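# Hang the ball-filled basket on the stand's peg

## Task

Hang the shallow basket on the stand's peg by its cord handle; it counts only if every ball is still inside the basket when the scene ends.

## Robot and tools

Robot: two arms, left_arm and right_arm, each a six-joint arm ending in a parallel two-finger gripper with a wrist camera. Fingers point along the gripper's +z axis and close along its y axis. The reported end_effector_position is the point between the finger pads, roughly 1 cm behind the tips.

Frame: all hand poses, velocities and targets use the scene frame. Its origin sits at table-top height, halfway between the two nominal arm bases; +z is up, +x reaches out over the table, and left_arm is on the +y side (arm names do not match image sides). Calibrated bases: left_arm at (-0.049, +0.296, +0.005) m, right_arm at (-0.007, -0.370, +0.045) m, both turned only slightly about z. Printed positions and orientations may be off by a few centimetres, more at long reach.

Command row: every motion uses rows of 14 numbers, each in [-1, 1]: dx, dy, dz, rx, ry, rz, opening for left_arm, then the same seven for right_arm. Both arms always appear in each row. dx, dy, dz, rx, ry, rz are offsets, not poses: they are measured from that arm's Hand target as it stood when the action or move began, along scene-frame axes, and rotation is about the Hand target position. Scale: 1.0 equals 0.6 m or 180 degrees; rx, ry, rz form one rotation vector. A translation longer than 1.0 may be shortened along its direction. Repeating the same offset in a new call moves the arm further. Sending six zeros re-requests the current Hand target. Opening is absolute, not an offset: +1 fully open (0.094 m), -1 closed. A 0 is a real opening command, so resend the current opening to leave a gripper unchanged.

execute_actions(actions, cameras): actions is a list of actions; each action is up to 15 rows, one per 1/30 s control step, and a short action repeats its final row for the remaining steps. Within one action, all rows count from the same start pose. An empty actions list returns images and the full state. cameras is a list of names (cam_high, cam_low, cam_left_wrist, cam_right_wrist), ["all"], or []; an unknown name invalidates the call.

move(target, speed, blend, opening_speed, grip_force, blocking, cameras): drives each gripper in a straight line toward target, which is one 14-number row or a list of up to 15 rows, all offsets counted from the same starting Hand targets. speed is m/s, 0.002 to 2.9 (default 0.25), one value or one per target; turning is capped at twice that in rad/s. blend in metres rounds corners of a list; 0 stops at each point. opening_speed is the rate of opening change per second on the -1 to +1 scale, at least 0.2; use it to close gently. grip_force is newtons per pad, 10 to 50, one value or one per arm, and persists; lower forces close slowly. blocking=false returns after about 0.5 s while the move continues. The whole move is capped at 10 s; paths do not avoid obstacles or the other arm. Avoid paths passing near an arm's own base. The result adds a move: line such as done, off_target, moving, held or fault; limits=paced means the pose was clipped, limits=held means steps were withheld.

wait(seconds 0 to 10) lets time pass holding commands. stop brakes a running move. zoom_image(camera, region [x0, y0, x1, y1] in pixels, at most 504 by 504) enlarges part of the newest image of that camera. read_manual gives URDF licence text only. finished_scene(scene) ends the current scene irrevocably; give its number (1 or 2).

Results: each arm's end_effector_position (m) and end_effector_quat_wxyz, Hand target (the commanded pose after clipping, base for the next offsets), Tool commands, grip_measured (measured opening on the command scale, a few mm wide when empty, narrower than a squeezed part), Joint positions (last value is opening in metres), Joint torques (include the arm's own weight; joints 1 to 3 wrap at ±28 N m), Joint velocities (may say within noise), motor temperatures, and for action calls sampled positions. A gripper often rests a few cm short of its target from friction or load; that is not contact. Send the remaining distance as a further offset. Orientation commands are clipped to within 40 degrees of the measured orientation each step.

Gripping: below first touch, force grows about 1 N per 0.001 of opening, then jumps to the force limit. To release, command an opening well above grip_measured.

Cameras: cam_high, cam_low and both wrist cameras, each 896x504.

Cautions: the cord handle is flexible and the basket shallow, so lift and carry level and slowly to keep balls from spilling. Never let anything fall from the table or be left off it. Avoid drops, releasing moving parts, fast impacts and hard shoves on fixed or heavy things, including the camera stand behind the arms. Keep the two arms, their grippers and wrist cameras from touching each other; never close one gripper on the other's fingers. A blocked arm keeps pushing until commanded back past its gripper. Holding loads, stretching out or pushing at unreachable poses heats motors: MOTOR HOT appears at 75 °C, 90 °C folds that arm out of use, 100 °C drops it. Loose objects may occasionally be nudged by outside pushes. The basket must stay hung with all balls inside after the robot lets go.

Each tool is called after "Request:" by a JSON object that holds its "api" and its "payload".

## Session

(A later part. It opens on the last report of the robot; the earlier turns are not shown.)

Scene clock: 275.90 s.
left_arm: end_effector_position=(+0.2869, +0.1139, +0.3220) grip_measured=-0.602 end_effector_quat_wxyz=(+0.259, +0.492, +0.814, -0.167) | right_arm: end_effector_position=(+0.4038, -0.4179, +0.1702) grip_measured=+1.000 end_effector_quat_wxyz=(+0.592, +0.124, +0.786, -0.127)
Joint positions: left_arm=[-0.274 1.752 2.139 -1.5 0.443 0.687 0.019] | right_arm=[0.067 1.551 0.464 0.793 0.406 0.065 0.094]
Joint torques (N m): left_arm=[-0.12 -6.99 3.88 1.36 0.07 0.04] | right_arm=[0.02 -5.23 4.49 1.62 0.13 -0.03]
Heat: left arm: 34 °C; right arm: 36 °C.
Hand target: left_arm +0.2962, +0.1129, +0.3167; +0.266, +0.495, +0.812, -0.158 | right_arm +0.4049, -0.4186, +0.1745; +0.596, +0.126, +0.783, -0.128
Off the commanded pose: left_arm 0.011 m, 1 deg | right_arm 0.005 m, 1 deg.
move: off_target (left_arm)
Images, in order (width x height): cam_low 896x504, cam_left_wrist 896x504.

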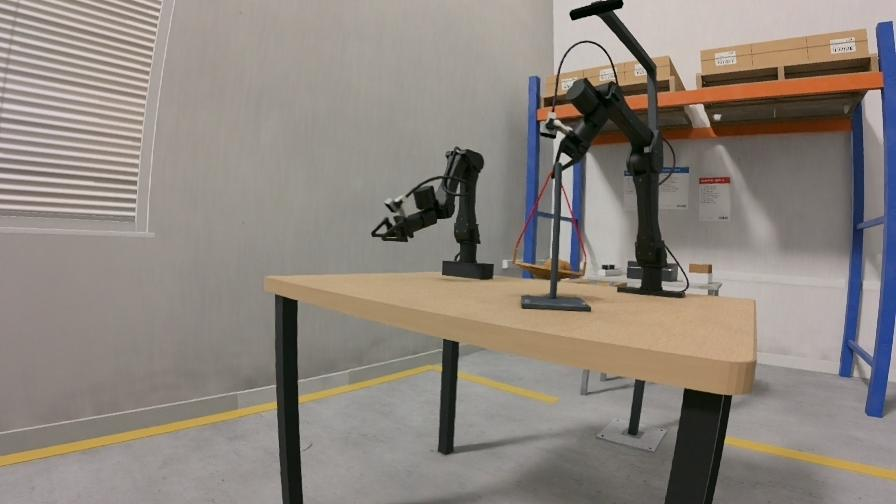

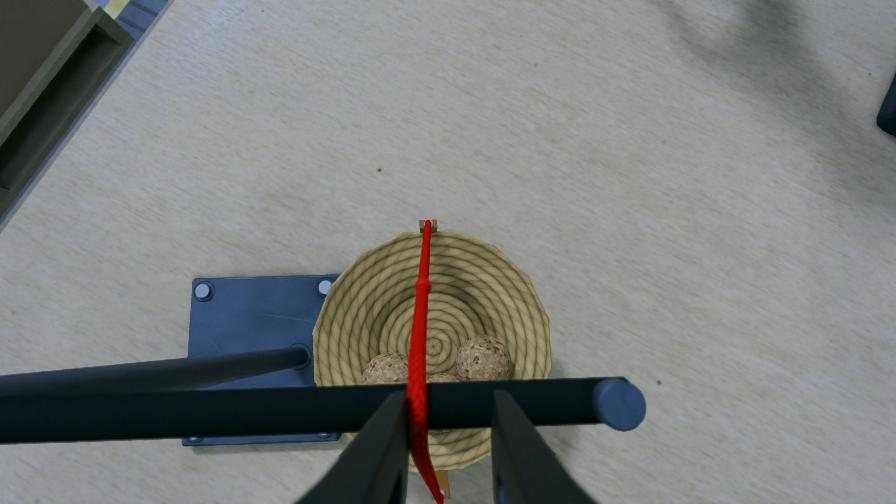

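Request:
{"api": "move", "payload": {"target": [[-0.015,0.025,0.06,0,0,0,-0.55,0,0,0,0,0,0,1],[-0.04,0.07,0.14,0,0,0,-0.55,0,0,0,0,0,0,1]], "speed": [0.04,0.08], "blend": [0.01,0], "cameras": ["all"]}}

Request:
{"api": "zoom_image", "payload": {"camera": "cam_low", "region": [500, 145, 620, 285]}}

Scene clock: 282.30 s.
left_arm: end_effector_position=(+0.2796, +0.1545, +0.3836) grip_measured=-0.552 end_effector_quat_wxyz=(+0.338, +0.460, +0.809, -0.142) | right_arm: end_effector_position=(+0.4038, -0.4179, +0.1702) grip_measured=+1.000 end_effector_quat_wxyz=(+0.592, +0.124, +0.786, -0.127)
Joint positions: left_arm=[-0.154 1.683 2.283 -1.568 0.479 0.707 0.021] | right_arm=[0.067 1.551 0.464 0.793 0.406 0.065 0.094]
Joint torques (N m): left_arm=[0.53 -8.23 7.68 1.07 0.38 0.06] | right_arm=[-0.02 -5.19 4.52 1.6 0.13 -0.03]
Heat: left arm: 34 °C; right arm: 36 °C.
Hand target: left_arm +0.2722, +0.1548, +0.4007; +0.267, +0.495, +0.812, -0.158 | right_arm +0.4049, -0.4186, +0.1745; +0.596, +0.126, +0.783, -0.128
Off the commanded pose: left_arm 0.019 m, 9 deg | right_arm 0.005 m, 1 deg.
joint sent to its limit (left arm) — joint 4 (wrist pitch), lower limit. The joint targets are off in orientation, not in position.
move: off_target (left_arm)

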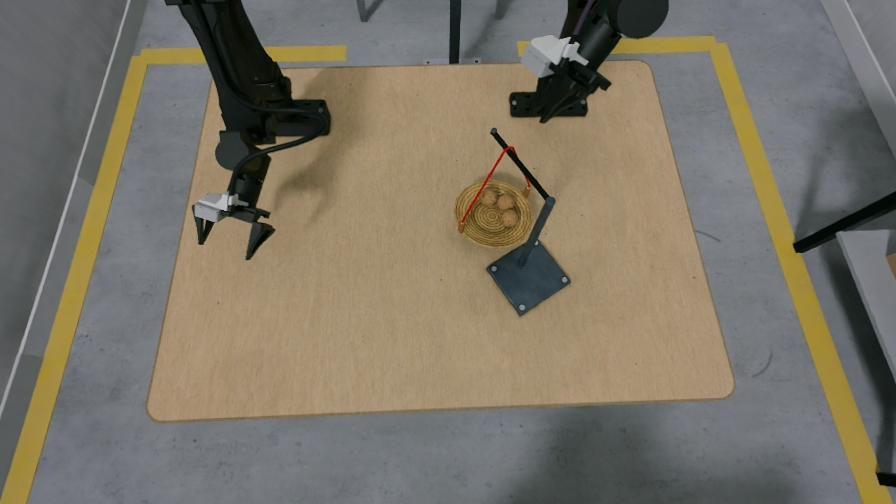

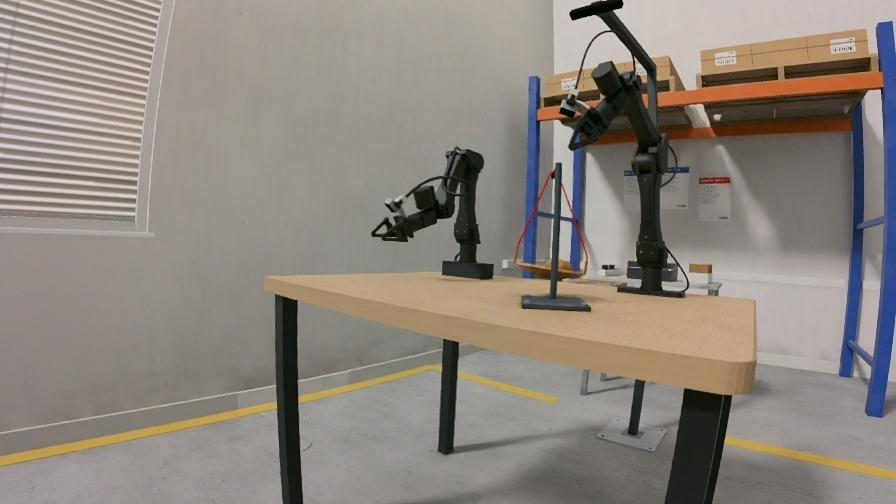

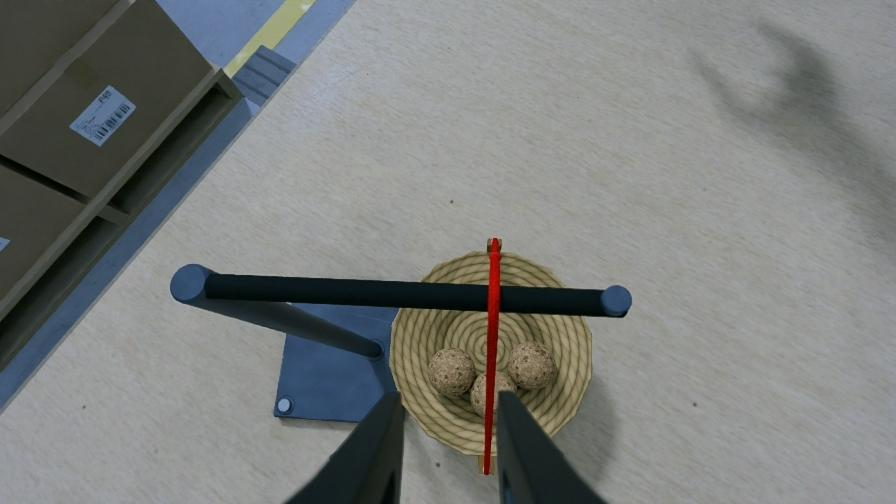

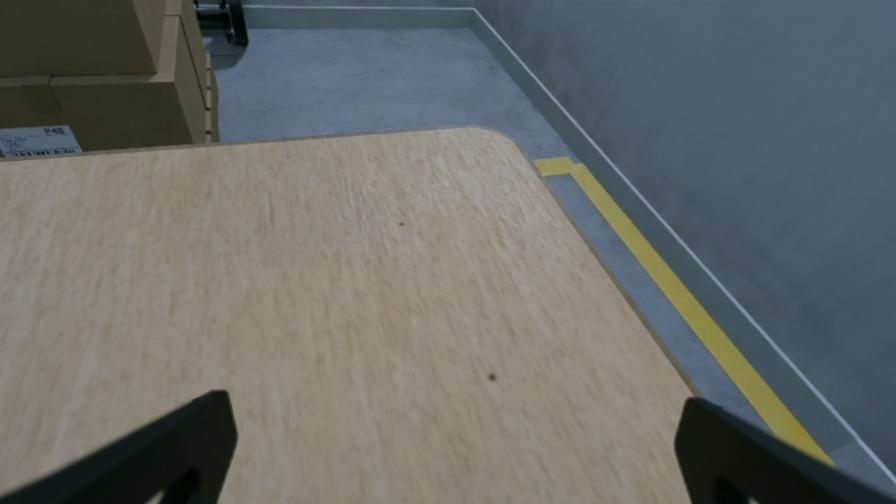

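Scaled by 3.600 from the camera's 896x504 image, which has a finer 1280x720 frame.

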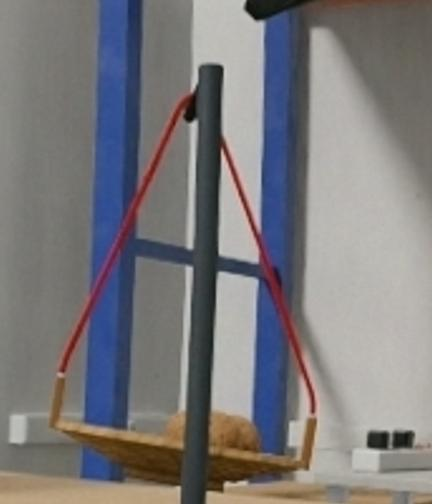

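Hung with all three balls inside.

Request:
{"api": "finished_scene", "payload": {"scene": 1}}

The scene is finished: the task was done.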